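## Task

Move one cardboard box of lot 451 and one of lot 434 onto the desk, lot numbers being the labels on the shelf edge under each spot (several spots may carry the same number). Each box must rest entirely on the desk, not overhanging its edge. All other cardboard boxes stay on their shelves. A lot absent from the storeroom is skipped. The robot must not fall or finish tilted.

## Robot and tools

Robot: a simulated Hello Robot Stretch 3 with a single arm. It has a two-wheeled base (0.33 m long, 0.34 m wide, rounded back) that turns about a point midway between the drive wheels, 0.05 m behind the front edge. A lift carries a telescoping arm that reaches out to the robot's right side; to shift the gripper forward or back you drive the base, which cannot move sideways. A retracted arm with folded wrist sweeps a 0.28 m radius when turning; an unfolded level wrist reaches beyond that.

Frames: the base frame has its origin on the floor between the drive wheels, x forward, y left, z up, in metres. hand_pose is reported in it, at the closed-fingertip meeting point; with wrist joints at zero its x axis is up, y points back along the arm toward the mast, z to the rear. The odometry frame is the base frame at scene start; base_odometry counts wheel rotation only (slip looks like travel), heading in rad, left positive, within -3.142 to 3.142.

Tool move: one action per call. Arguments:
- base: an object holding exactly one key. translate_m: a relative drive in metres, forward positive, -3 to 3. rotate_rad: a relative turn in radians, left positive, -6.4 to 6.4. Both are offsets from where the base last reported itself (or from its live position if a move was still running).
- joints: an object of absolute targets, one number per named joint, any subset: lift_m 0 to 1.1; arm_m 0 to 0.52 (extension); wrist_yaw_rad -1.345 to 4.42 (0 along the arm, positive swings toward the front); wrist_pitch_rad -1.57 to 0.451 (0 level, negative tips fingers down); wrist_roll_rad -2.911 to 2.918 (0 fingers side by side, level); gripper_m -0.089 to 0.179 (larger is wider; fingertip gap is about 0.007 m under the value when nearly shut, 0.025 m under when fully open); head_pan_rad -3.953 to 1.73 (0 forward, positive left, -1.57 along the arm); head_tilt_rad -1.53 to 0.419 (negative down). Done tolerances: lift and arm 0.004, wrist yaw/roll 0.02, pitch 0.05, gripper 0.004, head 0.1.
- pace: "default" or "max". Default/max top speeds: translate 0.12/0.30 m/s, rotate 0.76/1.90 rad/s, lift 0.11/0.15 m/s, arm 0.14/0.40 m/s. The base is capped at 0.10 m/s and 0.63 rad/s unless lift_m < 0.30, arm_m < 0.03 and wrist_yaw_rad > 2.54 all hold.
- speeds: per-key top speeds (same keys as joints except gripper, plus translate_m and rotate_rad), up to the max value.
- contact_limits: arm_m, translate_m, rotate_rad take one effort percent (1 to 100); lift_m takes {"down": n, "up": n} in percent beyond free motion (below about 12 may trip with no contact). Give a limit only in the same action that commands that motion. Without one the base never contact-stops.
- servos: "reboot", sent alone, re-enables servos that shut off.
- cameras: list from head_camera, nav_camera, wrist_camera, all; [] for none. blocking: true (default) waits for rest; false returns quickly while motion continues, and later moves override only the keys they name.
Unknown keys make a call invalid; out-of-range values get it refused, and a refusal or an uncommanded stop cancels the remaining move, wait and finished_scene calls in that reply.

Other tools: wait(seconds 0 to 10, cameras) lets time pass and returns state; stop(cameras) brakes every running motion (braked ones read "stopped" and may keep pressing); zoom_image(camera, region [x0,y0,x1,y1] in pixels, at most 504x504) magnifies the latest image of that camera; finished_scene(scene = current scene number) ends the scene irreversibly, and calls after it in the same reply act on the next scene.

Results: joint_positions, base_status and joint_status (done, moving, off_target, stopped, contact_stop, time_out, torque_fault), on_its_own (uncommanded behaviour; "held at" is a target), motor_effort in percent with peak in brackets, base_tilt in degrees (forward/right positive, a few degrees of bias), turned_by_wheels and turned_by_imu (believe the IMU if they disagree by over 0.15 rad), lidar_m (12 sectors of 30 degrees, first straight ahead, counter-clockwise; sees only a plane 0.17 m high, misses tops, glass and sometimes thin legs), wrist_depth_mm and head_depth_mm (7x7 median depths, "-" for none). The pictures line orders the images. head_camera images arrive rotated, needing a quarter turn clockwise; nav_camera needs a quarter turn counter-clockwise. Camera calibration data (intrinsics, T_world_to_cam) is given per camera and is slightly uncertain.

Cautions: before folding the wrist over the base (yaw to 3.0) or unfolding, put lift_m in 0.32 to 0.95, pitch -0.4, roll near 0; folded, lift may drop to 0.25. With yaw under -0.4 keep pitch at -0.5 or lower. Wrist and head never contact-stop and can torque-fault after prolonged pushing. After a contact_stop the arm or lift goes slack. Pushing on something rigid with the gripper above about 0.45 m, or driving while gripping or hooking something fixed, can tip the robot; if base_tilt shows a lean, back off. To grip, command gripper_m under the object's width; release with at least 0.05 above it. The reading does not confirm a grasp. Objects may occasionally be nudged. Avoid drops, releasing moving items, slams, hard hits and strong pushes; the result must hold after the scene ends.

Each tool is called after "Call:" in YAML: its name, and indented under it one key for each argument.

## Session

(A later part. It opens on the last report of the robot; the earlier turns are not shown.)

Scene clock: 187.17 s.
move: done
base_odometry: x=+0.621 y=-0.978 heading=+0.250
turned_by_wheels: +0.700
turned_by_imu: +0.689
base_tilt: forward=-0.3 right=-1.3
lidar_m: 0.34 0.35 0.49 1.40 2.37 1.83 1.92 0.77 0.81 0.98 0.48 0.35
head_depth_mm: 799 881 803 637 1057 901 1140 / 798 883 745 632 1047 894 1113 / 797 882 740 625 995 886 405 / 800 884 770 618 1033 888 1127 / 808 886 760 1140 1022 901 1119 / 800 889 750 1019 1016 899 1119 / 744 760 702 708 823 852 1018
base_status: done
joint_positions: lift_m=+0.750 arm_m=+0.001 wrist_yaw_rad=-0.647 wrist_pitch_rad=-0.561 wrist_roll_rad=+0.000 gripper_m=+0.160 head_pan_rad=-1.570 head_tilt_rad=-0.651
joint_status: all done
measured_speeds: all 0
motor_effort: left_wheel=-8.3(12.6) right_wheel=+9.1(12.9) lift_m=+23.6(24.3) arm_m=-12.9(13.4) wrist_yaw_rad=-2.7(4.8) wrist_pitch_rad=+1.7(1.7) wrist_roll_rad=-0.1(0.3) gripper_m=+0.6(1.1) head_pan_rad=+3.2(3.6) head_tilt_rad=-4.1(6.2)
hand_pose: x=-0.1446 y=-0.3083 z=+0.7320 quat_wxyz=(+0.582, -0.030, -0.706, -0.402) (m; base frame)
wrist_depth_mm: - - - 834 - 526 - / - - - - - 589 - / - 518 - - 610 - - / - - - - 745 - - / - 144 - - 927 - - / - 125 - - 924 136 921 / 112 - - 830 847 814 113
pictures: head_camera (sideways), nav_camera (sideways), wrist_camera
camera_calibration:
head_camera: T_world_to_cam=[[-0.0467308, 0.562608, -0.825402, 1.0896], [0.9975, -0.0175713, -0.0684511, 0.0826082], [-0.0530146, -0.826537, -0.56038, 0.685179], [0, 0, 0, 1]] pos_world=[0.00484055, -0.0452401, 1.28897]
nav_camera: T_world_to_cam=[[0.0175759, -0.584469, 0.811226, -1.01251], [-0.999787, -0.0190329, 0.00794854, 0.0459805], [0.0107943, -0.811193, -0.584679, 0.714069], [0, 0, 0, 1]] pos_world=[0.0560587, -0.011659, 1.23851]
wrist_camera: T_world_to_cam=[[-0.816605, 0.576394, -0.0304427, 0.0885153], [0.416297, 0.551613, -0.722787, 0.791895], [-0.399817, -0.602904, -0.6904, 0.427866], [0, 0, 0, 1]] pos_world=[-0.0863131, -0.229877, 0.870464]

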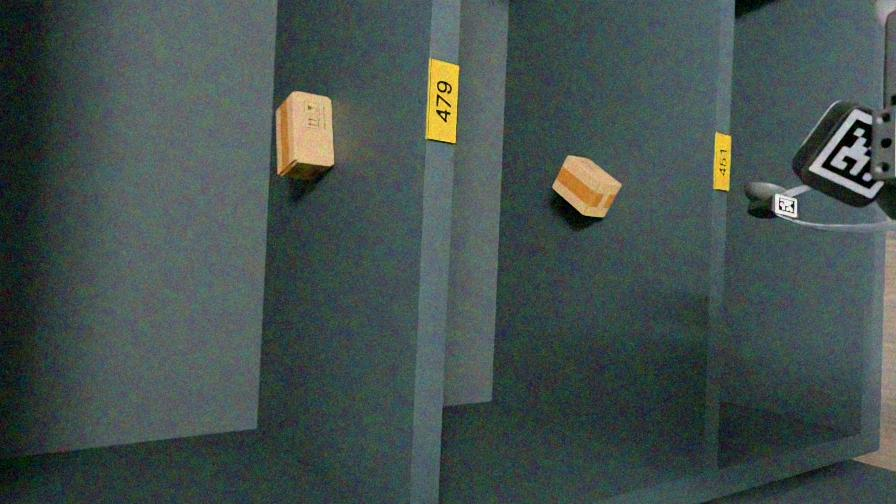

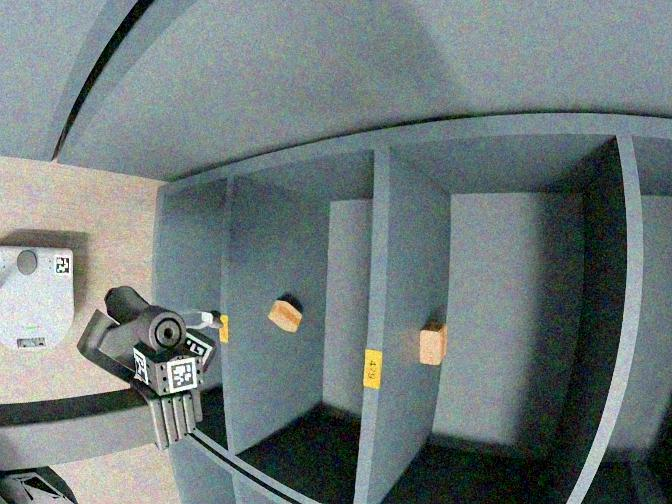

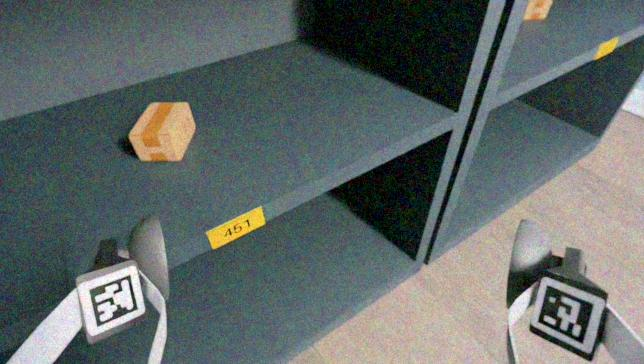

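Call:
move:
  joints: {"lift_m":0.69,"arm_m":0.25}
  cameras: ["wrist_camera","head_camera"]

Scene clock: 207.43 s.
move: done
base_odometry: x=+0.621 y=-0.978 heading=+0.250
turned_by_wheels: +0.000
turned_by_imu: +0.000
base_tilt: forward=-0.2 right=-1.2
lidar_m: 0.34 0.35 0.49 1.40 2.37 1.83 1.92 0.77 0.81 0.98 0.48 0.35
head_depth_mm: 799 881 801 638 1052 904 1144 / 796 882 747 631 1046 442 369 / 800 889 738 624 946 501 1126 / 801 888 773 617 1030 529 1128 / 800 882 760 1133 1022 903 1124 / 805 890 754 1018 1014 900 1116 / 743 758 701 707 822 854 1020
base_status: not commanded
joint_positions: lift_m=+0.690 arm_m=+0.250 wrist_yaw_rad=-0.647 wrist_pitch_rad=-0.562 wrist_roll_rad=+0.000 gripper_m=+0.160 head_pan_rad=-1.570 head_tilt_rad=-0.651
joint_status: all done
measured_speeds: all 0
motor_effort: left_wheel=-8.3(9.0) right_wheel=+8.6(9.6) lift_m=+30.7(33.0) arm_m=+13.8(15.4) wrist_yaw_rad=-2.8(4.1) wrist_pitch_rad=+1.7(1.9) wrist_roll_rad=-0.1(0.6) gripper_m=+0.5(1.1) head_pan_rad=+2.5(3.5) head_tilt_rad=-1.7(3.2)
hand_pose: x=-0.1446 y=-0.5576 z=+0.6718 quat_wxyz=(+0.582, -0.030, -0.706, -0.402) (m; base frame)
wrist_depth_mm: - - - - 647 - - / - - - - - - - / - - - - - - - / - - 329 - - - 451 / - 145 326 - 323 141 928 / 309 127 304 303 301 138 860 / 115 268 272 270 276 745 112
pictures: head_camera (sideways), wrist_camera
camera_calibration:
head_camera: T_world_to_cam=[[-0.0467308, 0.562608, -0.825402, 1.0896], [0.9975, -0.0175713, -0.0684511, 0.0826082], [-0.0530146, -0.826537, -0.56038, 0.685179], [0, 0, 0, 1]] pos_world=[0.00484055, -0.0452401, 1.28897]
wrist_camera: T_world_to_cam=[[-0.816501, 0.576542, -0.0304259, 0.230505], [0.416705, 0.552026, -0.722235, 0.885815], [-0.399603, -0.602385, -0.690978, 0.236743], [0, 0, 0, 1]] pos_world=[-0.0863137, -0.479278, 0.810365]

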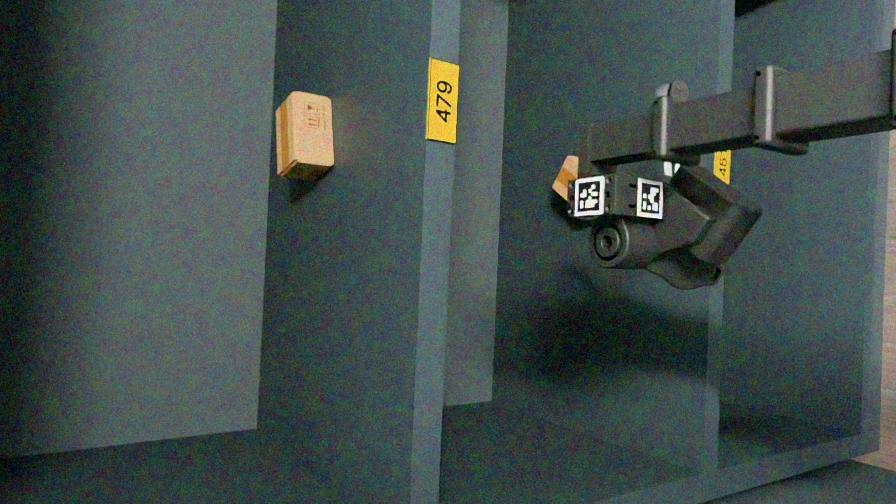

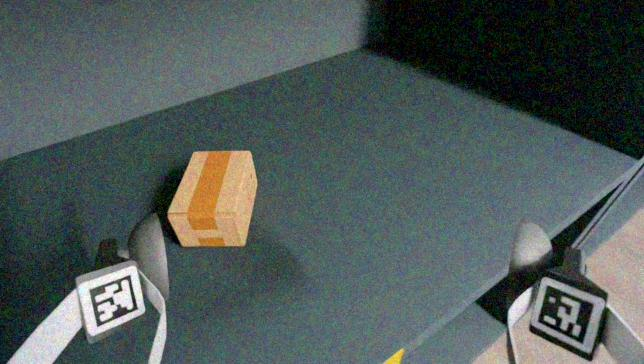

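Call:
move:
  base: {"translate_m":0.012}
  joints: {"arm_m":0.435,"lift_m":0.685}
  cameras: ["wrist_camera"]

Call:
move:
  joints: {"lift_m":0.61}
  cameras: ["wrist_camera"]

Scene clock: 226.93 s.
move: done
base_odometry: x=+0.632 y=-0.975 heading=+0.250
turned_by_wheels: +0.000
turned_by_imu: +0.000
base_tilt: forward=-0.3 right=-1.2
lidar_m: 0.33 0.34 0.47 1.35 2.39 1.85 1.94 0.78 0.82 0.96 0.46 0.34
head_depth_mm: 797 883 802 637 1055 900 1147 / 801 885 744 630 1010 447 358 / 798 887 751 622 640 865 1133 / 801 885 767 619 937 884 1123 / 801 884 761 1131 1025 902 1123 / 804 891 750 974 991 898 1113 / 712 728 694 677 783 865 986
base_status: done
joint_positions: lift_m=+0.685 arm_m=+0.435 wrist_yaw_rad=-0.647 wrist_pitch_rad=-0.562 wrist_roll_rad=+0.000 gripper_m=+0.160 head_pan_rad=-1.570 head_tilt_rad=-0.651
joint_status: all done
measured_speeds: all 0
motor_effort: left_wheel=+1.9(6.1) right_wheel=+8.8(12.3) lift_m=+25.2(27.5) arm_m=+12.9(14.6) wrist_yaw_rad=-2.6(4.0) wrist_pitch_rad=+1.7(1.9) wrist_roll_rad=+0.1(0.3) gripper_m=+0.2(1.4) head_pan_rad=+2.1(3.4) head_tilt_rad=+2.4(2.4)
hand_pose: x=-0.1446 y=-0.7426 z=+0.6668 quat_wxyz=(+0.582, -0.030, -0.706, -0.402) (m; base frame)
wrist_depth_mm: 253 282 319 - - 529 - / 271 303 334 - - 539 - / 291 320 - - - - - / 313 342 - - - - - / 330 146 330 324 324 141 321 / 297 127 299 247 294 137 284 / 115 263 267 216 263 258 112
pictures: wrist_camera
camera_calibration:
wrist_camera: T_world_to_cam=[[-0.816501, 0.576542, -0.0304259, 0.337013], [0.416705, 0.552026, -0.722235, 0.984329], [-0.399603, -0.602385, -0.690978, 0.121847], [0, 0, 0, 1]] pos_world=[-0.0863137, -0.664278, 0.805365]

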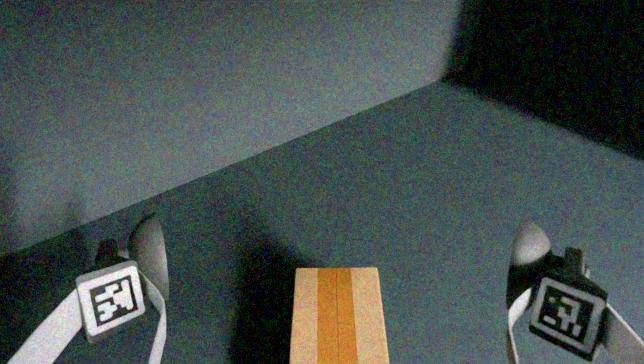

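Scene clock: 228.43 s.
move: done
base_odometry: x=+0.632 y=-0.975 heading=+0.250
turned_by_wheels: +0.000
turned_by_imu: +0.000
base_tilt: forward=-0.2 right=-1.2
lidar_m: 0.33 0.34 0.47 1.35 2.38 1.85 1.94 0.78 0.82 0.96 0.46 0.34
head_depth_mm: 799 886 802 637 1052 902 1145 / 801 882 743 631 1043 871 446 / 800 885 753 621 694 839 1123 / 799 886 770 616 707 883 1126 / 798 887 761 1134 1021 904 1116 / 803 888 749 974 992 897 1118 / 709 728 696 677 784 860 989
base_status: not commanded
joint_positions: lift_m=+0.610 arm_m=+0.435 wrist_yaw_rad=-0.647 wrist_pitch_rad=-0.562 wrist_roll_rad=+0.000 gripper_m=+0.160 head_pan_rad=-1.570 head_tilt_rad=-0.651
joint_status: all done
measured_speeds: all 0
motor_effort: left_wheel=+1.8(2.5) right_wheel=+8.3(9.2) lift_m=+24.8(27.1) arm_m=+12.4(13.3) wrist_yaw_rad=-1.9(4.2) wrist_pitch_rad=+1.8(1.9) wrist_roll_rad=+0.1(0.3) gripper_m=+0.5(1.1) head_pan_rad=+1.8(3.1) head_tilt_rad=+2.6(3.4)
hand_pose: x=-0.1446 y=-0.7426 z=+0.5918 quat_wxyz=(+0.582, -0.030, -0.706, -0.402) (m; base frame)
wrist_depth_mm: 252 282 318 - - 504 - / 272 302 336 - - - - / 292 321 322 318 317 315 313 / 288 284 282 281 280 275 272 / 249 246 244 181 236 239 239 / 213 127 216 159 203 136 204 / 115 189 189 143 149 189 112
pictures: wrist_camera
camera_calibration:
wrist_camera: T_world_to_cam=[[-0.816501, 0.576542, -0.0304259, 0.334731], [0.416705, 0.552026, -0.722235, 0.930161], [-0.399603, -0.602385, -0.690978, 0.0700236], [0, 0, 0, 1]] pos_world=[-0.0863137, -0.664278, 0.730365]

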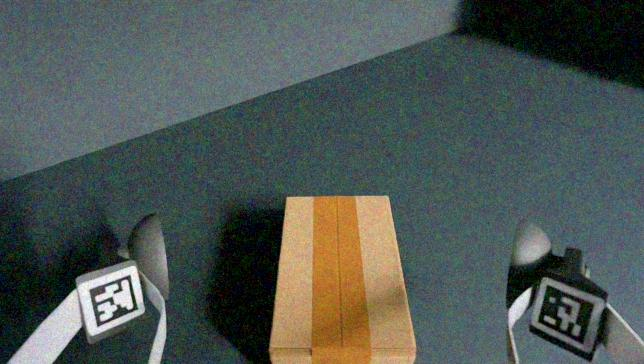

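Call:
move:
  joints: {"lift_m":0.583}
  cameras: []

Call:
move:
  joints: {"gripper_m":0.03}
  cameras: ["wrist_camera"]

Call:
move:
  joints: {"lift_m":0.66}
  cameras: ["wrist_camera"]

Scene clock: 235.77 s.
move: done
base_odometry: x=+0.632 y=-0.975 heading=+0.250
turned_by_wheels: +0.000
turned_by_imu: +0.000
base_tilt: forward=-0.4 right=-1.2
lidar_m: 0.33 0.34 0.47 1.35 2.38 1.84 1.93 0.78 0.82 0.96 0.46 0.34
head_depth_mm: 798 885 806 638 1055 901 1143 / 798 884 746 632 1046 870 1088 / 798 889 756 624 727 597 1108 / 803 884 772 618 729 884 1126 / 803 885 762 1133 1027 882 1118 / 804 893 753 972 995 899 1114 / 715 727 696 677 785 862 986
base_status: not commanded
joint_positions: lift_m=+0.583 arm_m=+0.435 wrist_yaw_rad=-0.647 wrist_pitch_rad=-0.562 wrist_roll_rad=+0.000 gripper_m=+0.160 head_pan_rad=-1.570 head_tilt_rad=-0.650
joint_status: all done
measured_speeds: all 0
motor_effort: left_wheel=+1.7(2.6) right_wheel=+8.6(9.1) lift_m=+23.8(31.4) arm_m=+9.2(11.2) wrist_yaw_rad=-2.0(3.7) wrist_pitch_rad=+1.7(1.8) wrist_roll_rad=+0.0(0.3) gripper_m=+0.4(1.1) head_pan_rad=+2.1(2.8) head_tilt_rad=+3.2(4.0)
hand_pose: x=-0.1446 y=-0.7426 z=+0.5648 quat_wxyz=(+0.582, -0.030, -0.706, -0.402) (m; base frame)
wrist_depth_mm: 254 283 319 - - - - / 271 302 330 323 321 326 314 / 283 292 290 287 284 280 279 / 248 246 244 169 233 239 236 / 215 213 212 151 202 207 206 / 184 127 186 133 132 178 177 / 115 160 163 127 140 163 110
pictures: none
No camera images: "cameras" was empty.

Scene clock: 237.60 s.
move: done
base_odometry: x=+0.632 y=-0.975 heading=+0.250
turned_by_wheels: +0.000
turned_by_imu: +0.000
base_tilt: forward=-0.3 right=-1.1
lidar_m: 0.33 0.34 0.47 1.35 2.38 1.84 1.94 0.78 0.83 0.96 0.46 0.34
head_depth_mm: 800 886 803 639 1052 900 1148 / 800 885 747 634 1049 873 1094 / 799 886 754 626 726 597 1106 / 801 888 775 620 727 884 1131 / 802 889 764 1143 1020 880 1118 / 802 890 754 974 994 900 1111 / 710 730 695 678 786 862 986
base_status: not commanded
joint_positions: lift_m=+0.583 arm_m=+0.435 wrist_yaw_rad=-0.649 wrist_pitch_rad=-0.540 wrist_roll_rad=+0.000 gripper_m=+0.031 head_pan_rad=-1.570 head_tilt_rad=-0.650
joint_status: all done
measured_speeds: all 0
motor_effort: left_wheel=+2.1(2.5) right_wheel=+7.1(9.4) lift_m=+23.6(24.0) arm_m=+9.2(9.9) wrist_yaw_rad=-2.1(3.9) wrist_pitch_rad=-2.2(2.9) wrist_roll_rad=-0.3(0.3) gripper_m=-13.0(84.6) head_pan_rad=+2.3(2.8) head_tilt_rad=+2.5(4.1)
hand_pose: x=-0.1468 y=-0.7451 z=+0.5692 quat_wxyz=(+0.586, -0.038, -0.706, -0.397) (m; base frame)
wrist_depth_mm: 251 281 320 - - - - / 270 301 336 - - - - / 286 304 305 302 300 296 294 / 260 258 256 179 251 248 246 / 223 221 159 155 153 215 213 / 194 194 129 139 128 188 187 / 173 100 167 126 126 164 167
pictures: wrist_camera
camera_calibration:
wrist_camera: T_world_to_cam=[[-0.816056, 0.577205, -0.0297947, 0.333803], [0.408083, 0.538912, -0.736914, 0.913467], [-0.409293, -0.613521, -0.67533, 0.0334058], [0, 0, 0, 1]] pos_world=[-0.0866958, -0.664456, 0.705652]

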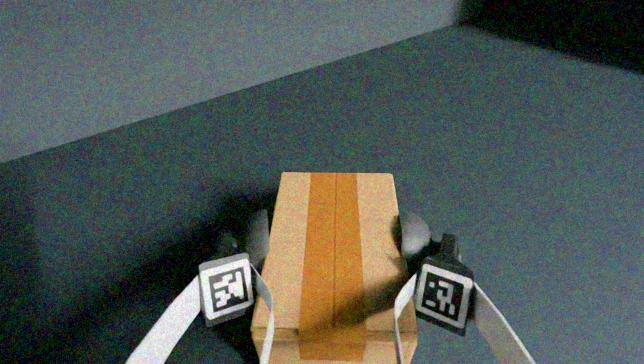

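Scene clock: 239.13 s.
move: done
base_odometry: x=+0.632 y=-0.975 heading=+0.250
turned_by_wheels: +0.000
turned_by_imu: +0.000
base_tilt: forward=-0.4 right=-1.2
lidar_m: 0.33 0.34 0.47 1.35 2.39 1.84 1.93 0.78 0.82 0.96 0.46 0.34
head_depth_mm: 798 883 804 638 1050 898 1141 / 798 886 744 632 1043 504 390 / 800 885 753 624 639 841 1131 / 801 886 775 619 702 887 1127 / 798 884 763 1129 1025 879 1120 / 803 889 752 971 991 900 1117 / 711 725 695 676 788 859 986
base_status: not commanded
joint_positions: lift_m=+0.660 arm_m=+0.435 wrist_yaw_rad=-0.649 wrist_pitch_rad=-0.568 wrist_roll_rad=+0.000 gripper_m=+0.031 head_pan_rad=-1.570 head_tilt_rad=-0.650
joint_status: all done
measured_speeds: all 0
motor_effort: left_wheel=+1.7(2.3) right_wheel=+7.2(7.7) lift_m=+31.4(34.7) arm_m=+7.3(8.7) wrist_yaw_rad=-1.9(2.5) wrist_pitch_rad=+2.9(3.3) wrist_roll_rad=-0.2(0.3) gripper_m=-11.7(12.9) head_pan_rad=+2.5(2.7) head_tilt_rad=+1.9(3.4)
hand_pose: x=-0.1442 y=-0.7416 z=+0.6405 quat_wxyz=(+0.580, -0.028, -0.706, -0.405) (m; base frame)
wrist_depth_mm: 254 281 321 - - 525 - / 272 303 332 - - - - / 293 323 - - - - - / 314 344 - 172 180 324 330 / 310 307 165 154 153 298 297 / 273 272 129 140 126 264 263 / 243 99 231 128 128 230 236
pictures: wrist_camera
camera_calibration:
wrist_camera: T_world_to_cam=[[-0.815512, 0.577924, -0.0307362, 0.337361], [0.420472, 0.555164, -0.717632, 0.964487], [-0.397673, -0.598161, -0.695743, 0.110892], [0, 0, 0, 1]] pos_world=[-0.0863189, -0.664086, 0.779669]

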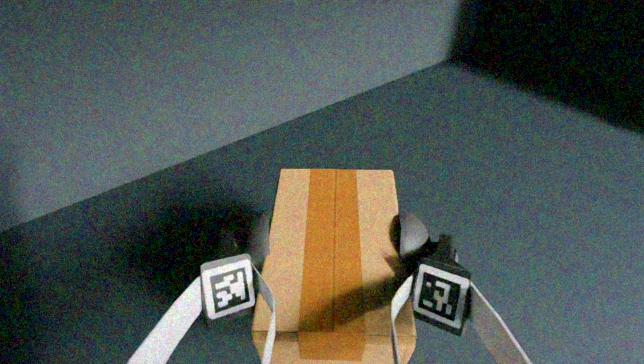

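Call:
move:
  joints: {"arm_m":0.0}
  cameras: []

Call:
move:
  base: {"translate_m":-0.72}
  cameras: []

Call:
move:
  base: {"rotate_rad":1.6}
  joints: {"lift_m":0.85}
  cameras: []

Call:
move:
  base: {"translate_m":1.1}

Scene clock: 269.87 s.
move: done
base_odometry: x=+0.632 y=-0.975 heading=+0.250
turned_by_wheels: +0.000
turned_by_imu: +0.000
base_tilt: forward=-0.4 right=-1.2
lidar_m: 0.33 0.34 0.47 1.35 2.38 1.84 1.94 0.78 0.82 0.96 0.46 0.34
head_depth_mm: 800 885 807 641 1053 903 1149 / 798 884 745 632 1047 898 611 / 801 884 753 626 1037 891 1136 / 802 888 772 620 1033 886 1130 / 804 888 762 1141 1017 883 1124 / 803 890 751 969 995 900 1114 / 709 726 695 676 787 861 989
base_status: not commanded
joint_positions: lift_m=+0.660 arm_m=+0.001 wrist_yaw_rad=-0.649 wrist_pitch_rad=-0.569 wrist_roll_rad=+0.000 gripper_m=+0.031 head_pan_rad=-1.570 head_tilt_rad=-0.650
joint_status: all done
measured_speeds: all 0
motor_effort: left_wheel=+1.7(2.8) right_wheel=+7.1(7.9) lift_m=+30.3(31.8) arm_m=-12.8(14.6) wrist_yaw_rad=-1.6(2.7) wrist_pitch_rad=+3.0(3.1) wrist_roll_rad=+0.1(0.3) gripper_m=-11.4(12.2) head_pan_rad=+2.2(2.7) head_tilt_rad=+0.9(2.5)
hand_pose: x=-0.1441 y=-0.3071 z=+0.6404 quat_wxyz=(+0.580, -0.028, -0.706, -0.405) (m; base frame)
wrist_depth_mm: - - - - - 534 - / - - - - - - - / - - - - - - - / - - - 176 704 - - / 326 - 155 154 153 954 935 / - - 129 140 126 830 833 / - 99 118 127 125 732 739
pictures: none
No camera images: "cameras" was empty.

Scene clock: 278.20 s.
move: done
base_odometry: x=-0.065 y=-1.153 heading=+0.250
turned_by_wheels: +0.000
turned_by_imu: -0.001
base_tilt: forward=-0.4 right=-1.3
lidar_m: 1.04 1.09 1.50 3.72 1.34 1.26 1.22 0.95 1.00 0.52 1.02 1.08
head_depth_mm: 788 875 807 637 1020 876 1144 / 790 876 797 632 1051 897 611 / 792 873 784 626 1040 890 1132 / 781 864 773 619 1036 878 1127 / 414 467 527 591 715 851 1030 / 421 461 527 579 926 853 1123 / 784 883 741 1126 1012 872 1111
base_status: done
joint_positions: lift_m=+0.660 arm_m=+0.001 wrist_yaw_rad=-0.649 wrist_pitch_rad=-0.569 wrist_roll_rad=+0.000 gripper_m=+0.031 head_pan_rad=-1.570 head_tilt_rad=-0.650
joint_status: not commanded
measured_speeds: all 0
motor_effort: left_wheel=-3.4(12.2) right_wheel=-7.7(12.0) lift_m=+28.1(30.9) arm_m=-11.4(13.3) wrist_yaw_rad=-1.5(3.2) wrist_pitch_rad=+3.0(3.2) wrist_roll_rad=-0.1(0.3) gripper_m=-11.5(12.2) head_pan_rad=+2.0(2.7) head_tilt_rad=-1.1(1.5)
hand_pose: x=-0.1441 y=-0.3071 z=+0.6404 quat_wxyz=(+0.580, -0.028, -0.706, -0.405) (m; base frame)
wrist_depth_mm: - - - 551 - - - / - - - - - - - / - - - - - - - / - - - 176 - - - / - - 155 154 149 949 930 / 340 - 129 140 126 837 826 / 383 99 118 128 125 741 750
pictures: none
No camera images: "cameras" was empty.

Scene clock: 281.83 s.
move: done
base_odometry: x=-0.065 y=-1.153 heading=+1.850
turned_by_wheels: +1.600
turned_by_imu: +1.573
base_tilt: forward=-0.2 right=-1.2
lidar_m: 3.71 1.33 1.26 1.22 1.01 1.00 0.53 1.02 1.07 1.04 1.09 1.52
head_depth_mm: 846 934 1046 1190 1350 1407 - / 843 937 1053 1195 1381 1479 - / 860 955 1072 1201 1391 1427 - / 851 943 1056 1229 1404 1424 1255 / 852 945 1059 1210 1403 1408 1195 / 854 946 1065 1211 1403 1406 1189 / 859 949 1065 1215 1415 1392 1186
base_status: done
joint_positions: lift_m=+0.850 arm_m=+0.001 wrist_yaw_rad=-0.649 wrist_pitch_rad=-0.569 wrist_roll_rad=+0.000 gripper_m=+0.031 head_pan_rad=-1.570 head_tilt_rad=-0.650
joint_status: all done
measured_speeds: all 0
motor_effort: left_wheel=-9.1(12.5) right_wheel=+8.5(12.8) lift_m=+31.0(34.7) arm_m=-12.6(13.6) wrist_yaw_rad=-1.7(3.0) wrist_pitch_rad=+3.2(3.2) wrist_roll_rad=-0.3(0.3) gripper_m=-11.5(12.2) head_pan_rad=+1.7(2.3) head_tilt_rad=-1.7(2.3)
hand_pose: x=-0.1441 y=-0.3071 z=+0.8303 quat_wxyz=(+0.580, -0.028, -0.706, -0.405) (m; base frame)
wrist_depth_mm: - 686 - - - - - / - 759 - - - - - / - 852 - - - - - / - 927 - 175 - - - / - - 155 154 157 - - / - - 129 140 126 - - / 970 99 129 127 126 104 -
pictures: none
No camera images: "cameras" was empty.

Scene clock: 293.97 s.
move: done
base_odometry: x=-0.368 y=-0.095 heading=+1.849
turned_by_wheels: +0.000
turned_by_imu: +0.001
base_tilt: forward=-0.2 right=-1.2
lidar_m: 2.66 0.99 0.71 0.76 1.26 1.74 1.61 1.49 1.10 1.07 1.13 1.57
head_depth_mm: 875 963 1080 1229 1424 1444 - / 885 983 1102 1234 1435 1477 - / 873 973 1092 1234 1438 1428 - / 876 974 1090 1243 1445 1416 1252 / 882 974 1094 1243 1451 1406 1194 / 883 976 1100 1247 1453 1399 1186 / 886 982 1107 1257 1458 1394 1179
base_status: done
joint_positions: lift_m=+0.850 arm_m=+0.001 wrist_yaw_rad=-0.649 wrist_pitch_rad=-0.569 wrist_roll_rad=+0.000 gripper_m=+0.031 head_pan_rad=-1.570 head_tilt_rad=-0.650
joint_status: not commanded
measured_speeds: all 0
motor_effort: left_wheel=+0.2(9.3) right_wheel=+10.2(14.3) lift_m=+25.8(31.4) arm_m=-9.9(13.3) wrist_yaw_rad=-1.4(3.4) wrist_pitch_rad=+3.1(3.2) wrist_roll_rad=+0.0(0.5) gripper_m=-11.6(12.1) head_pan_rad=+1.9(2.2) head_tilt_rad=-4.1(5.1)
hand_pose: x=-0.1441 y=-0.3071 z=+0.8303 quat_wxyz=(+0.580, -0.028, -0.706, -0.405) (m; base frame)
wrist_depth_mm: - - - - - - - / - - - - - - - / - - - - - - - / - - - 176 - - - / - - 155 154 157 - - / - - 129 140 126 - - / 950 99 129 127 125 917 926
pictures: head_camera (sideways), nav_camera (sideways), wrist_camera
camera_calibration:
head_camera: T_world_to_cam=[[-0.0467715, 0.561782, -0.825962, 1.09029], [0.997498, -0.0176153, -0.0684661, 0.0826257], [-0.0530126, -0.827098, -0.559553, 0.684083], [0, 0, 0, 1]] pos_world=[0.00484044, -0.0452443, 1.28897]
nav_camera: T_world_to_cam=[[0.0175787, -0.583657, 0.81181, -1.01329], [-0.999787, -0.0190266, 0.00796979, 0.0459522], [0.0107944, -0.811777, -0.583868, 0.712976], [0, 0, 0, 1]] pos_world=[0.0560587, -0.0117629, 1.23852]
wrist_camera: T_world_to_cam=[[-0.815559, 0.577858, -0.0307367, 0.0921291], [0.420657, 0.555543, -0.717231, 0.859317], [-0.397382, -0.597873, -0.696157, 0.503347], [0, 0, 0, 1]] pos_world=[-0.0863194, -0.229687, 0.969569]

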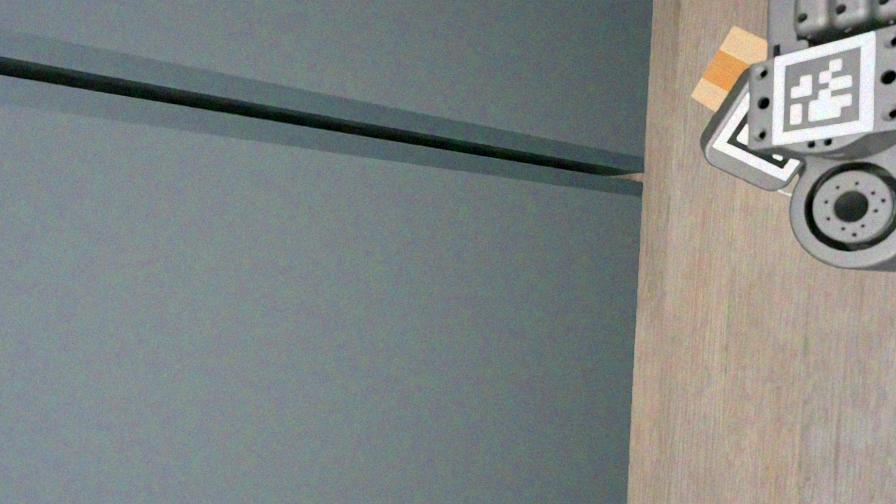

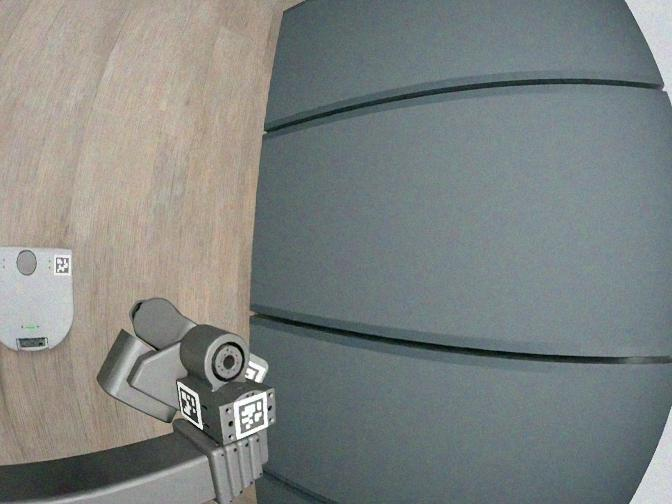

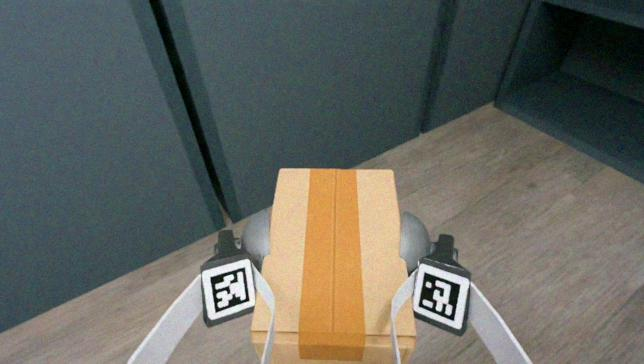

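Call:
move:
  base: {"rotate_rad":-3.17}

Scene clock: 306.43 s.
move: done
base_odometry: x=-0.368 y=-0.095 heading=-1.320
turned_by_wheels: -3.170
turned_by_imu: -3.120
base_tilt: forward=-0.2 right=-1.1
lidar_m: 1.61 1.48 1.10 1.07 1.12 1.57 2.66 0.99 0.71 0.76 1.26 1.74
head_depth_mm: 987 1090 1223 1045 797 664 - / 988 1090 1220 1033 792 656 - / 992 1097 1233 1019 784 671 - / 995 1099 1227 1017 779 687 1214 / 992 1105 1234 1054 772 684 1189 / 994 1103 1243 1416 1573 1332 1189 / 1000 1112 1232 1406 1584 1401 1186
base_status: done
joint_positions: lift_m=+0.850 arm_m=+0.001 wrist_yaw_rad=-0.649 wrist_pitch_rad=-0.569 wrist_roll_rad=+0.000 gripper_m=+0.031 head_pan_rad=-1.570 head_tilt_rad=-0.650
joint_status: not commanded
measured_speeds: all 0
motor_effort: left_wheel=+7.7(11.9) right_wheel=-8.9(13.5) lift_m=+25.6(26.5) arm_m=-12.5(13.7) wrist_yaw_rad=-1.3(3.0) wrist_pitch_rad=+3.2(3.2) wrist_roll_rad=+0.2(0.4) gripper_m=-11.3(12.3) head_pan_rad=+1.1(2.0) head_tilt_rad=-5.3(6.4)
hand_pose: x=-0.1441 y=-0.3071 z=+0.8303 quat_wxyz=(+0.580, -0.028, -0.706, -0.405) (m; base frame)
wrist_depth_mm: - - - - - - - / - - - - - - - / - - - - - - - / - - - 172 - - - / - - 155 155 153 - - / - - 129 140 126 - - / - 99 129 128 126 899 912
pictures: head_camera (sideways), nav_camera (sideways), wrist_camera
camera_calibration:
head_camera: T_world_to_cam=[[-0.0467568, 0.56208, -0.82576, 1.09004], [0.997499, -0.0175987, -0.0684603, 0.0826188], [-0.0530125, -0.826896, -0.559851, 0.684478], [0, 0, 0, 1]] pos_world=[0.00484048, -0.0452428, 1.28897]
nav_camera: T_world_to_cam=[[0.0175779, -0.583884, 0.811647, -1.01303], [-0.999787, -0.0190283, 0.00796393, 0.0459614], [0.0107942, -0.811614, -0.584094, 0.71334], [0, 0, 0, 1]] pos_world=[0.0560587, -0.0116618, 1.23852]
wrist_camera: T_world_to_cam=[[-0.815501, 0.577938, -0.0307561, 0.0921713], [0.420746, 0.555528, -0.71719, 0.859281], [-0.397405, -0.59781, -0.696199, 0.5034], [0, 0, 0, 1]] pos_world=[-0.0863194, -0.229687, 0.969569]

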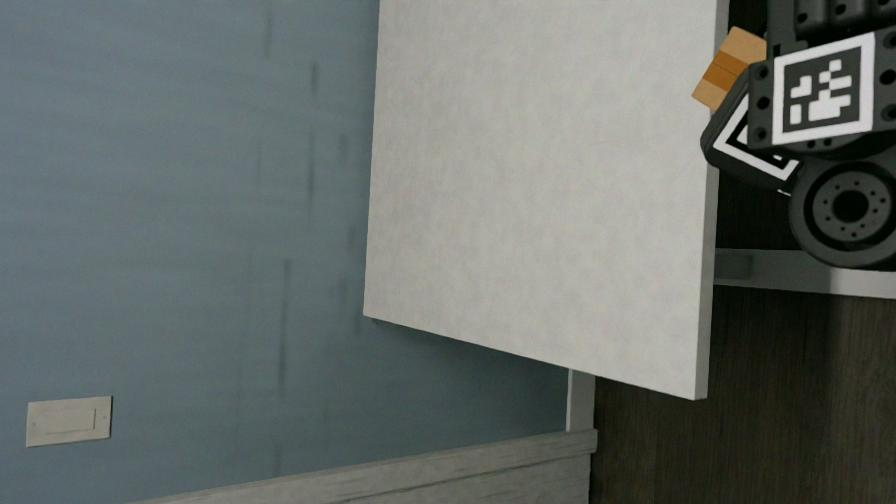

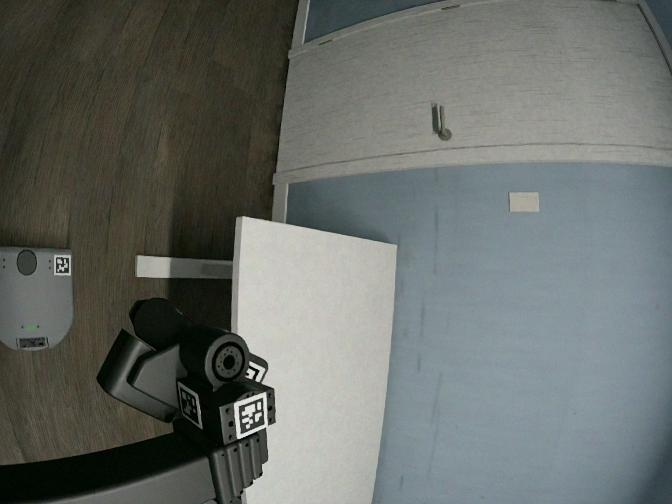

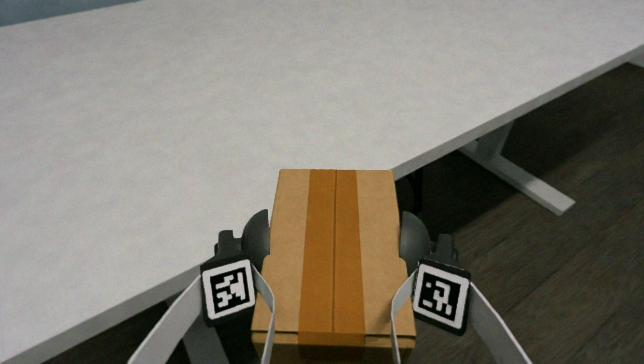

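Call:
move:
  joints: {"arm_m":0.27}
  cameras: []

Call:
move:
  joints: {"lift_m":0.79}
  cameras: ["wrist_camera"]

Call:
move:
  joints: {"lift_m":0.755}
  speeds: {"lift_m":0.02}
  contact_limits: {"lift_m":{"down":14}}
  cameras: ["wrist_camera","head_camera"]

Scene clock: 321.93 s.
move: done
base_odometry: x=-0.368 y=-0.095 heading=-1.320
turned_by_wheels: +0.000
turned_by_imu: +0.000
base_tilt: forward=-0.3 right=-1.1
lidar_m: 1.61 1.48 1.11 1.07 1.13 1.57 2.66 0.99 0.71 0.76 1.27 1.74
head_depth_mm: 989 1090 1218 1041 305 - - / 986 1096 1229 432 348 657 1206 / 990 1096 1235 432 435 692 1202 / 992 1096 1225 929 471 688 1172 / 998 1099 1233 1054 772 683 1191 / 998 1101 1244 1415 1584 1334 1185 / 1000 1110 1237 1393 1584 1391 1184
base_status: not commanded
joint_positions: lift_m=+0.850 arm_m=+0.270 wrist_yaw_rad=-0.649 wrist_pitch_rad=-0.569 wrist_roll_rad=+0.000 gripper_m=+0.031 head_pan_rad=-1.570 head_tilt_rad=-0.650
joint_status: all done
measured_speeds: all 0
motor_effort: left_wheel=+7.7(8.2) right_wheel=-9.2(10.0) lift_m=+28.5(28.5) arm_m=+12.8(14.9) wrist_yaw_rad=-0.6(3.0) wrist_pitch_rad=+3.1(3.2) wrist_roll_rad=+0.1(0.4) gripper_m=-11.3(12.0) head_pan_rad=+0.4(1.8) head_tilt_rad=-5.4(6.1)
hand_pose: x=-0.1441 y=-0.5765 z=+0.8303 quat_wxyz=(+0.580, -0.028, -0.706, -0.405) (m; base frame)
wrist_depth_mm: - - - - - - - / - - - - - - - / - - - - - - - / - - - 172 - - - / - - 155 155 149 - - / - - 129 140 126 - - / - 99 118 128 126 104 -
pictures: none
No camera images: "cameras" was empty.

Scene clock: 323.30 s.
move: done
base_odometry: x=-0.368 y=-0.095 heading=-1.320
turned_by_wheels: +0.000
turned_by_imu: +0.000
base_tilt: forward=-0.2 right=-1.2
lidar_m: 1.61 1.48 1.11 1.07 1.12 1.57 2.66 0.99 0.71 0.76 1.26 1.74
head_depth_mm: 985 1093 1228 1038 795 337 - / 987 1088 1223 1036 408 337 1182 / 991 1094 1231 1021 460 690 1199 / 993 1097 1226 1016 471 688 1169 / 997 1103 1229 1054 772 683 1189 / 1000 1106 1244 1412 1581 1323 1183 / 1003 1109 1239 1394 1591 1394 1179
base_status: not commanded
joint_positions: lift_m=+0.790 arm_m=+0.270 wrist_yaw_rad=-0.649 wrist_pitch_rad=-0.569 wrist_roll_rad=+0.000 gripper_m=+0.031 head_pan_rad=-1.570 head_tilt_rad=-0.650
joint_status: all done
measured_speeds: all 0
motor_effort: left_wheel=+7.7(8.2) right_wheel=-9.4(9.6) lift_m=+24.7(27.8) arm_m=+11.3(13.2) wrist_yaw_rad=-1.4(3.1) wrist_pitch_rad=+3.1(3.2) wrist_roll_rad=-0.1(0.4) gripper_m=-11.5(11.8) head_pan_rad=+1.0(1.5) head_tilt_rad=-5.7(5.8)
hand_pose: x=-0.1441 y=-0.5765 z=+0.7703 quat_wxyz=(+0.580, -0.028, -0.706, -0.405) (m; base frame)
wrist_depth_mm: - - - - - - - / - - - - - - - / - - - - - - - / - - - 172 - - - / - - 155 154 149 - - / - - 129 140 126 - - / - 99 118 127 125 104 -
pictures: wrist_camera
camera_calibration:
wrist_camera: T_world_to_cam=[[-0.815496, 0.577943, -0.0307895, 0.246056], [0.420866, 0.555656, -0.717021, 0.96583], [-0.397289, -0.597686, -0.696371, 0.300807], [0, 0, 0, 1]] pos_world=[-0.0863197, -0.499087, 0.909569]

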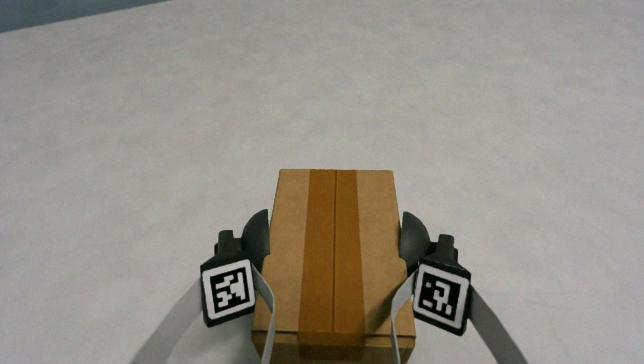

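Scene clock: 325.43 s.
move: done
base_odometry: x=-0.368 y=-0.095 heading=-1.320
turned_by_wheels: +0.000
turned_by_imu: +0.000
base_tilt: forward=-0.2 right=-1.2
lidar_m: 1.61 1.48 1.10 1.07 1.12 1.57 2.66 0.99 0.71 0.76 1.27 1.74
head_depth_mm: 988 1090 1221 1050 796 662 293 / 989 1093 1225 1033 460 359 316 / 992 1097 1229 1025 480 676 1201 / 992 1101 1232 1018 500 667 1178 / 997 1103 1238 1054 773 683 1190 / 999 1108 1243 1417 1582 1325 1186 / 1002 1109 1236 1393 1595 1396 1183
base_status: not commanded
joint_positions: lift_m=+0.755 arm_m=+0.270 wrist_yaw_rad=-0.649 wrist_pitch_rad=-0.471 wrist_roll_rad=+0.000 gripper_m=+0.031 head_pan_rad=-1.570 head_tilt_rad=-0.650
joint_status: all done
measured_speeds: all 0
on_its_own: wrist_pitch_rad is at rest, and its effort (-15.0) is outside its rest range (-8 to +12)
motor_effort: left_wheel=+7.4(8.1) right_wheel=-8.7(9.6) lift_m=+9.5(26.2) arm_m=+8.7(11.8) wrist_yaw_rad=-1.5(2.8) wrist_pitch_rad=-15.0(15.6) wrist_roll_rad=+0.1(0.3) gripper_m=-11.9(11.9) head_pan_rad=+0.8(1.6) head_tilt_rad=-5.1(6.2)
contact_limits: lift_m down 14 (down: maximum 72; up: maximum 65)
hand_pose: x=-0.1529 y=-0.5881 z=+0.7560 quat_wxyz=(+0.599, -0.063, -0.704, -0.376) (m; base frame)
wrist_depth_mm: - - - - - - - / - - - - - - - / - - - - - - - / - - - 180 - - - / - - 154 157 151 - - / - - 129 139 127 - - / - 99 125 122 123 106 -
pictures: head_camera (sideways), wrist_camera
camera_calibration:
head_camera: T_world_to_cam=[[-0.0467568, 0.56208, -0.82576, 1.09004], [0.997499, -0.0175987, -0.0684603, 0.0826188], [-0.0530125, -0.826896, -0.559851, 0.684478], [0, 0, 0, 1]] pos_world=[0.00484048, -0.0452428, 1.28897]
wrist_camera: T_world_to_cam=[[-0.817148, 0.575775, -0.0274293, 0.240982], [0.376292, 0.496783, -0.782056, 0.973512], [-0.436661, -0.649377, -0.622605, 0.18817], [0, 0, 0, 1]] pos_world=[-0.08724, -0.500182, 0.885105]

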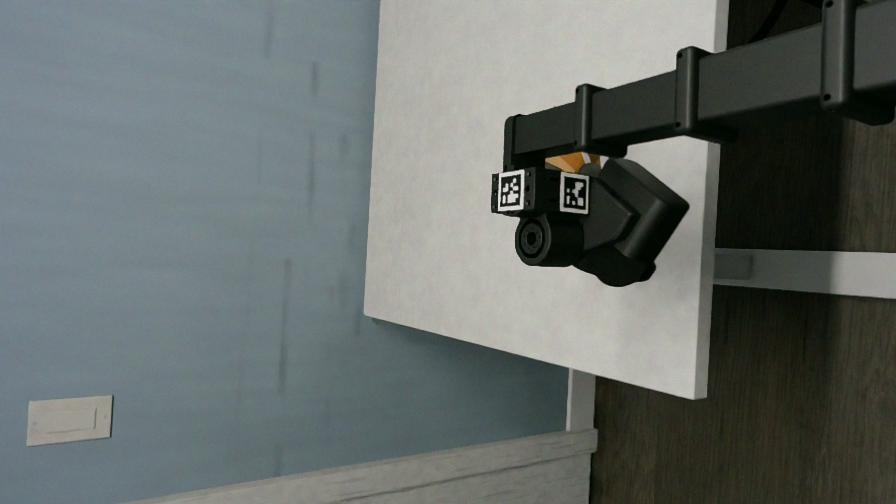

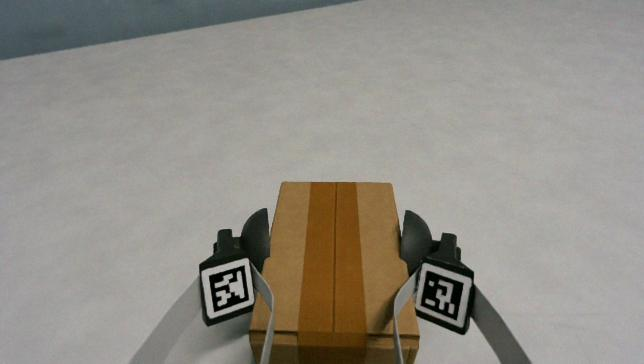

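Call:
move:
  joints: {"lift_m":0.764}
  cameras: []

Call:
move:
  joints: {"gripper_m":0.16}
  cameras: []

Call:
move:
  joints: {"lift_m":0.93}
  cameras: ["wrist_camera"]

Call:
move:
  joints: {"arm_m":0}
  pace: "max"
  cameras: []

Call:
move:
  base: {"rotate_rad":3.17}
  joints: {"lift_m":0.9,"wrist_pitch_rad":-0.4,"head_pan_rad":0,"head_tilt_rad":-0.3}

Scene clock: 335.03 s.
move: done
base_odometry: x=-0.368 y=-0.095 heading=-1.320
turned_by_wheels: +0.000
turned_by_imu: +0.000
base_tilt: forward=-0.3 right=-1.1
lidar_m: 1.61 1.48 1.11 1.07 1.12 1.57 2.66 0.99 0.71 0.76 1.26 1.74
head_depth_mm: 986 1094 1223 1043 797 646 292 / 989 1095 1219 1031 447 358 317 / 987 1097 1228 1019 476 674 1209 / 996 1095 1226 1011 491 669 1173 / 990 1102 1234 1049 772 685 1193 / 996 1110 1243 1411 1574 1327 1186 / 996 1107 1228 1399 1590 1403 1181
base_status: not commanded
joint_positions: lift_m=+0.764 arm_m=+0.270 wrist_yaw_rad=-0.649 wrist_pitch_rad=-0.500 wrist_roll_rad=+0.000 gripper_m=+0.031 head_pan_rad=-1.570 head_tilt_rad=-0.650
joint_status: all done
measured_speeds: all 0
on_its_own: wrist_pitch_rad is at rest, and its effort (-9.5) is outside its rest range (-8 to +12)
motor_effort: left_wheel=+5.4(7.9) right_wheel=-6.1(9.5) lift_m=+26.4(26.9) arm_m=+4.8(5.7) wrist_yaw_rad=-2.1(2.5) wrist_pitch_rad=-9.5(15.0) wrist_roll_rad=-0.1(0.3) gripper_m=-11.3(12.0) head_pan_rad=+1.2(1.7) head_tilt_rad=-4.9(5.7)
hand_pose: x=-0.1504 y=-0.5848 z=+0.7586 quat_wxyz=(+0.594, -0.052, -0.705, -0.385) (m; base frame)
wrist_depth_mm: - - - - - - - / - - - - - - - / - - - - - - - / - - - 175 - - - / - - 154 156 149 - - / - - 129 140 128 - - / - 100 126 125 123 - -
pictures: none
No camera images: "cameras" was empty.

Scene clock: 336.87 s.
move: done
base_odometry: x=-0.368 y=-0.095 heading=-1.320
turned_by_wheels: +0.000
turned_by_imu: +0.000
base_tilt: forward=-0.3 right=-1.2
lidar_m: 1.61 1.48 1.11 1.08 1.13 1.57 2.66 1.00 0.72 0.76 1.26 1.74
head_depth_mm: 985 1091 1222 1041 796 643 292 / 990 1091 1227 1030 448 359 317 / 993 1096 1225 1021 475 674 1210 / 994 1105 1221 1013 491 669 1175 / 997 1102 1241 1054 773 684 1192 / 993 1106 1241 1419 1571 1332 1186 / 998 1109 1235 1396 1589 1397 1178
base_status: not commanded
joint_positions: lift_m=+0.764 arm_m=+0.270 wrist_yaw_rad=-0.649 wrist_pitch_rad=-0.560 wrist_roll_rad=+0.000 gripper_m=+0.160 head_pan_rad=-1.570 head_tilt_rad=-0.650
joint_status: all done
measured_speeds: all 0
motor_effort: left_wheel=+5.4(5.6) right_wheel=-6.1(7.1) lift_m=+23.8(26.1) arm_m=+2.5(5.1) wrist_yaw_rad=-1.3(2.3) wrist_pitch_rad=+1.5(9.6) wrist_roll_rad=+0.1(0.3) gripper_m=+0.4(83.1) head_pan_rad=+1.3(1.4) head_tilt_rad=-5.0(5.5)
hand_pose: x=-0.1450 y=-0.5776 z=+0.7461 quat_wxyz=(+0.582, -0.031, -0.706, -0.402) (m; base frame)
wrist_depth_mm: - - - - - - - / - - - - - - - / - - - - - - - / - - - 162 162 - - / - 144 - 141 140 - - / - 125 - 126 124 135 - / 112 - - 138 136 - 110
pictures: none
No camera images: "cameras" was empty.

Scene clock: 339.20 s.
move: done
base_odometry: x=-0.368 y=-0.095 heading=-1.320
turned_by_wheels: +0.000
turned_by_imu: +0.000
base_tilt: forward=-0.4 right=-1.1
lidar_m: 1.61 1.48 1.10 1.07 1.12 1.57 2.66 0.99 0.71 0.76 1.26 1.74
head_depth_mm: 985 1091 1181 307 766 678 1212 / 987 1094 406 520 765 679 1208 / 993 1096 382 371 744 693 1208 / 992 1099 1192 415 779 688 1171 / 995 1106 1232 1053 772 681 1194 / 1002 1102 1241 1409 1581 1341 1181 / 1004 1106 1234 1396 1583 1393 1181
base_status: not commanded
joint_positions: lift_m=+0.930 arm_m=+0.270 wrist_yaw_rad=-0.649 wrist_pitch_rad=-0.561 wrist_roll_rad=+0.000 gripper_m=+0.160 head_pan_rad=-1.570 head_tilt_rad=-0.650
joint_status: all done
measured_speeds: all 0
motor_effort: left_wheel=+5.3(5.8) right_wheel=-6.1(7.1) lift_m=+29.9(33.7) arm_m=-0.3(2.8) wrist_yaw_rad=-1.4(2.2) wrist_pitch_rad=+1.5(1.8) wrist_roll_rad=-0.3(0.4) gripper_m=+0.7(1.3) head_pan_rad=+0.6(1.3) head_tilt_rad=-4.5(5.3)
hand_pose: x=-0.1449 y=-0.5775 z=+0.9120 quat_wxyz=(+0.582, -0.031, -0.706, -0.403) (m; base frame)
wrist_depth_mm: - - - - - - - / - - - - - - - / - - - - - - - / - - - - - - - / - 144 - - - - - / - 125 - - - 135 - / 112 - - 272 - - 109
pictures: wrist_camera
camera_calibration:
wrist_camera: T_world_to_cam=[[-0.815494, 0.577962, -0.0305029, 0.249998], [0.417408, 0.550811, -0.722757, 1.07029], [-0.400924, -0.602136, -0.690429, 0.390013], [0, 0, 0, 1]] pos_world=[-0.0865128, -0.499178, 1.05046]

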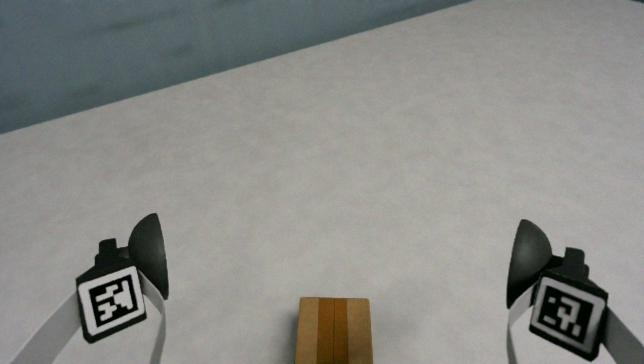

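Scene clock: 341.13 s.
move: done
base_odometry: x=-0.368 y=-0.095 heading=-1.320
turned_by_wheels: +0.000
turned_by_imu: +0.000
base_tilt: forward=-0.4 right=-1.2
lidar_m: 1.61 1.48 1.11 1.07 1.12 1.57 2.66 0.99 0.71 0.76 1.27 1.74
head_depth_mm: 989 1093 1224 1049 824 - - / 990 1093 1225 1033 820 - - / 988 1094 1227 1023 760 - - / 994 1101 1224 1017 779 689 - / 995 1098 1239 1052 773 684 1193 / 997 1107 1242 1415 1572 1337 1190 / 1004 1105 1239 1399 1586 1397 1184
base_status: not commanded
joint_positions: lift_m=+0.930 arm_m=+0.001 wrist_yaw_rad=-0.649 wrist_pitch_rad=-0.562 wrist_roll_rad=+0.000 gripper_m=+0.160 head_pan_rad=-1.570 head_tilt_rad=-0.650
joint_status: all done
measured_speeds: all 0
motor_effort: left_wheel=+5.3(5.8) right_wheel=-5.8(7.3) lift_m=+26.4(30.0) arm_m=-13.0(14.8) wrist_yaw_rad=-2.0(2.4) wrist_pitch_rad=+1.8(2.0) wrist_roll_rad=-0.3(0.3) gripper_m=+0.8(1.1) head_pan_rad=+0.8(1.4) head_tilt_rad=-4.6(5.3)
hand_pose: x=-0.1448 y=-0.3079 z=+0.9117 quat_wxyz=(+0.581, -0.030, -0.706, -0.403) (m; base frame)
wrist_depth_mm: - - - - - - - / - - - - - - - / - - - - - - - / - - 424 - - - - / - 144 - - - - - / - 125 - - - 135 - / 112 121 - - - - 112
pictures: none
No camera images: "cameras" was empty.

Scene clock: 347.27 s.
move: done
base_odometry: x=-0.368 y=-0.095 heading=+1.849
turned_by_wheels: +3.170
turned_by_imu: +3.119
base_tilt: forward=-0.4 right=-1.2
lidar_m: 2.65 0.99 0.71 0.76 1.27 1.75 1.61 1.48 1.11 1.07 1.12 1.57
head_depth_mm: 2292 2378 2531 2661 2755 2045 1571 / 2311 2393 2518 2627 2714 2038 1548 / 2311 2398 2515 2640 2730 2028 1542 / 2304 2407 2539 2644 2716 2010 1540 / 2313 2435 2550 2674 2725 1984 1526 / 2324 2405 2538 2653 2747 1986 1527 / 2306 2416 2567 2648 2373 1973 1477
base_status: done
joint_positions: lift_m=+0.900 arm_m=+0.001 wrist_yaw_rad=-0.649 wrist_pitch_rad=-0.420 wrist_roll_rad=+0.000 gripper_m=+0.160 head_pan_rad=+0.000 head_tilt_rad=-0.300
joint_status: all done
measured_speeds: all 0
motor_effort: left_wheel=-7.9(13.6) right_wheel=+8.8(12.3) lift_m=+23.8(26.3) arm_m=-12.6(13.5) wrist_yaw_rad=-2.1(2.7) wrist_pitch_rad=+3.2(5.5) wrist_roll_rad=+0.1(0.4) gripper_m=+0.3(1.4) head_pan_rad=-3.5(6.2) head_tilt_rad=-3.9(7.1)
hand_pose: x=-0.1570 y=-0.3240 z=+0.9121 quat_wxyz=(+0.609, -0.080, -0.702, -0.361) (m; base frame)
wrist_depth_mm: - - - - - - - / - - - - - - - / - - - - - - - / - - - - - - - / - 145 - - - - - / - 127 - - - 135 - / 112 - - - - - 112
pictures: head_camera (sideways), nav_camera (sideways), wrist_camera
camera_calibration:
head_camera: T_world_to_cam=[[-0.244488, -0.0463066, -0.968546, 1.27755], [0.0408275, 0.997482, -0.057996, 0.0749241], [0.968792, -0.0537227, -0.241982, 0.264624], [0, 0, 0, 1]] pos_world=[0.052921, -0.00136017, 1.30574]
nav_camera: T_world_to_cam=[[0.269868, 0.0170584, 0.962746, -1.21173], [0.0144247, -0.999802, 0.0136717, 0.0322391], [0.962789, 0.0101977, -0.27006, 0.298851], [0, 0, 0, 1]] pos_world=[0.0388102, 0.0498553, 1.24685]
wrist_camera: T_world_to_cam=[[-0.817969, 0.574693, -0.0256026, 0.0877363], [0.351919, 0.464693, -0.812535, 0.979505], [-0.455061, -0.673638, -0.58235, 0.407726], [0, 0, 0, 1]] pos_world=[-0.0874007, -0.230931, 1.03557]

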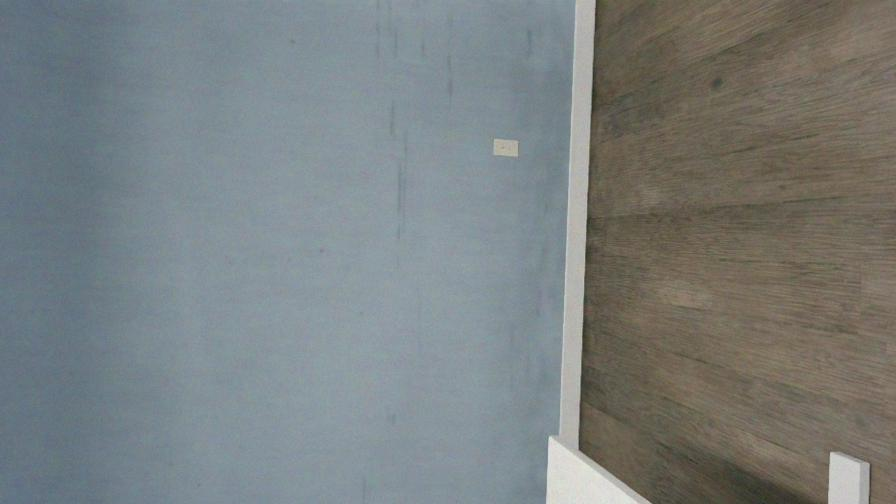

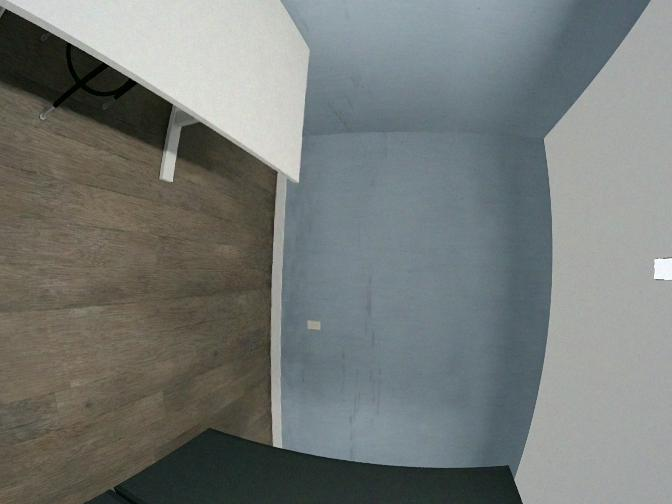

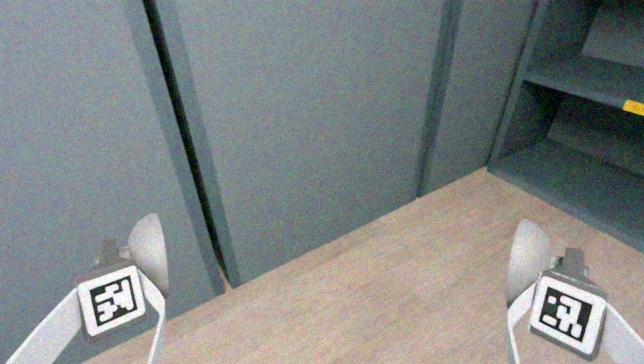

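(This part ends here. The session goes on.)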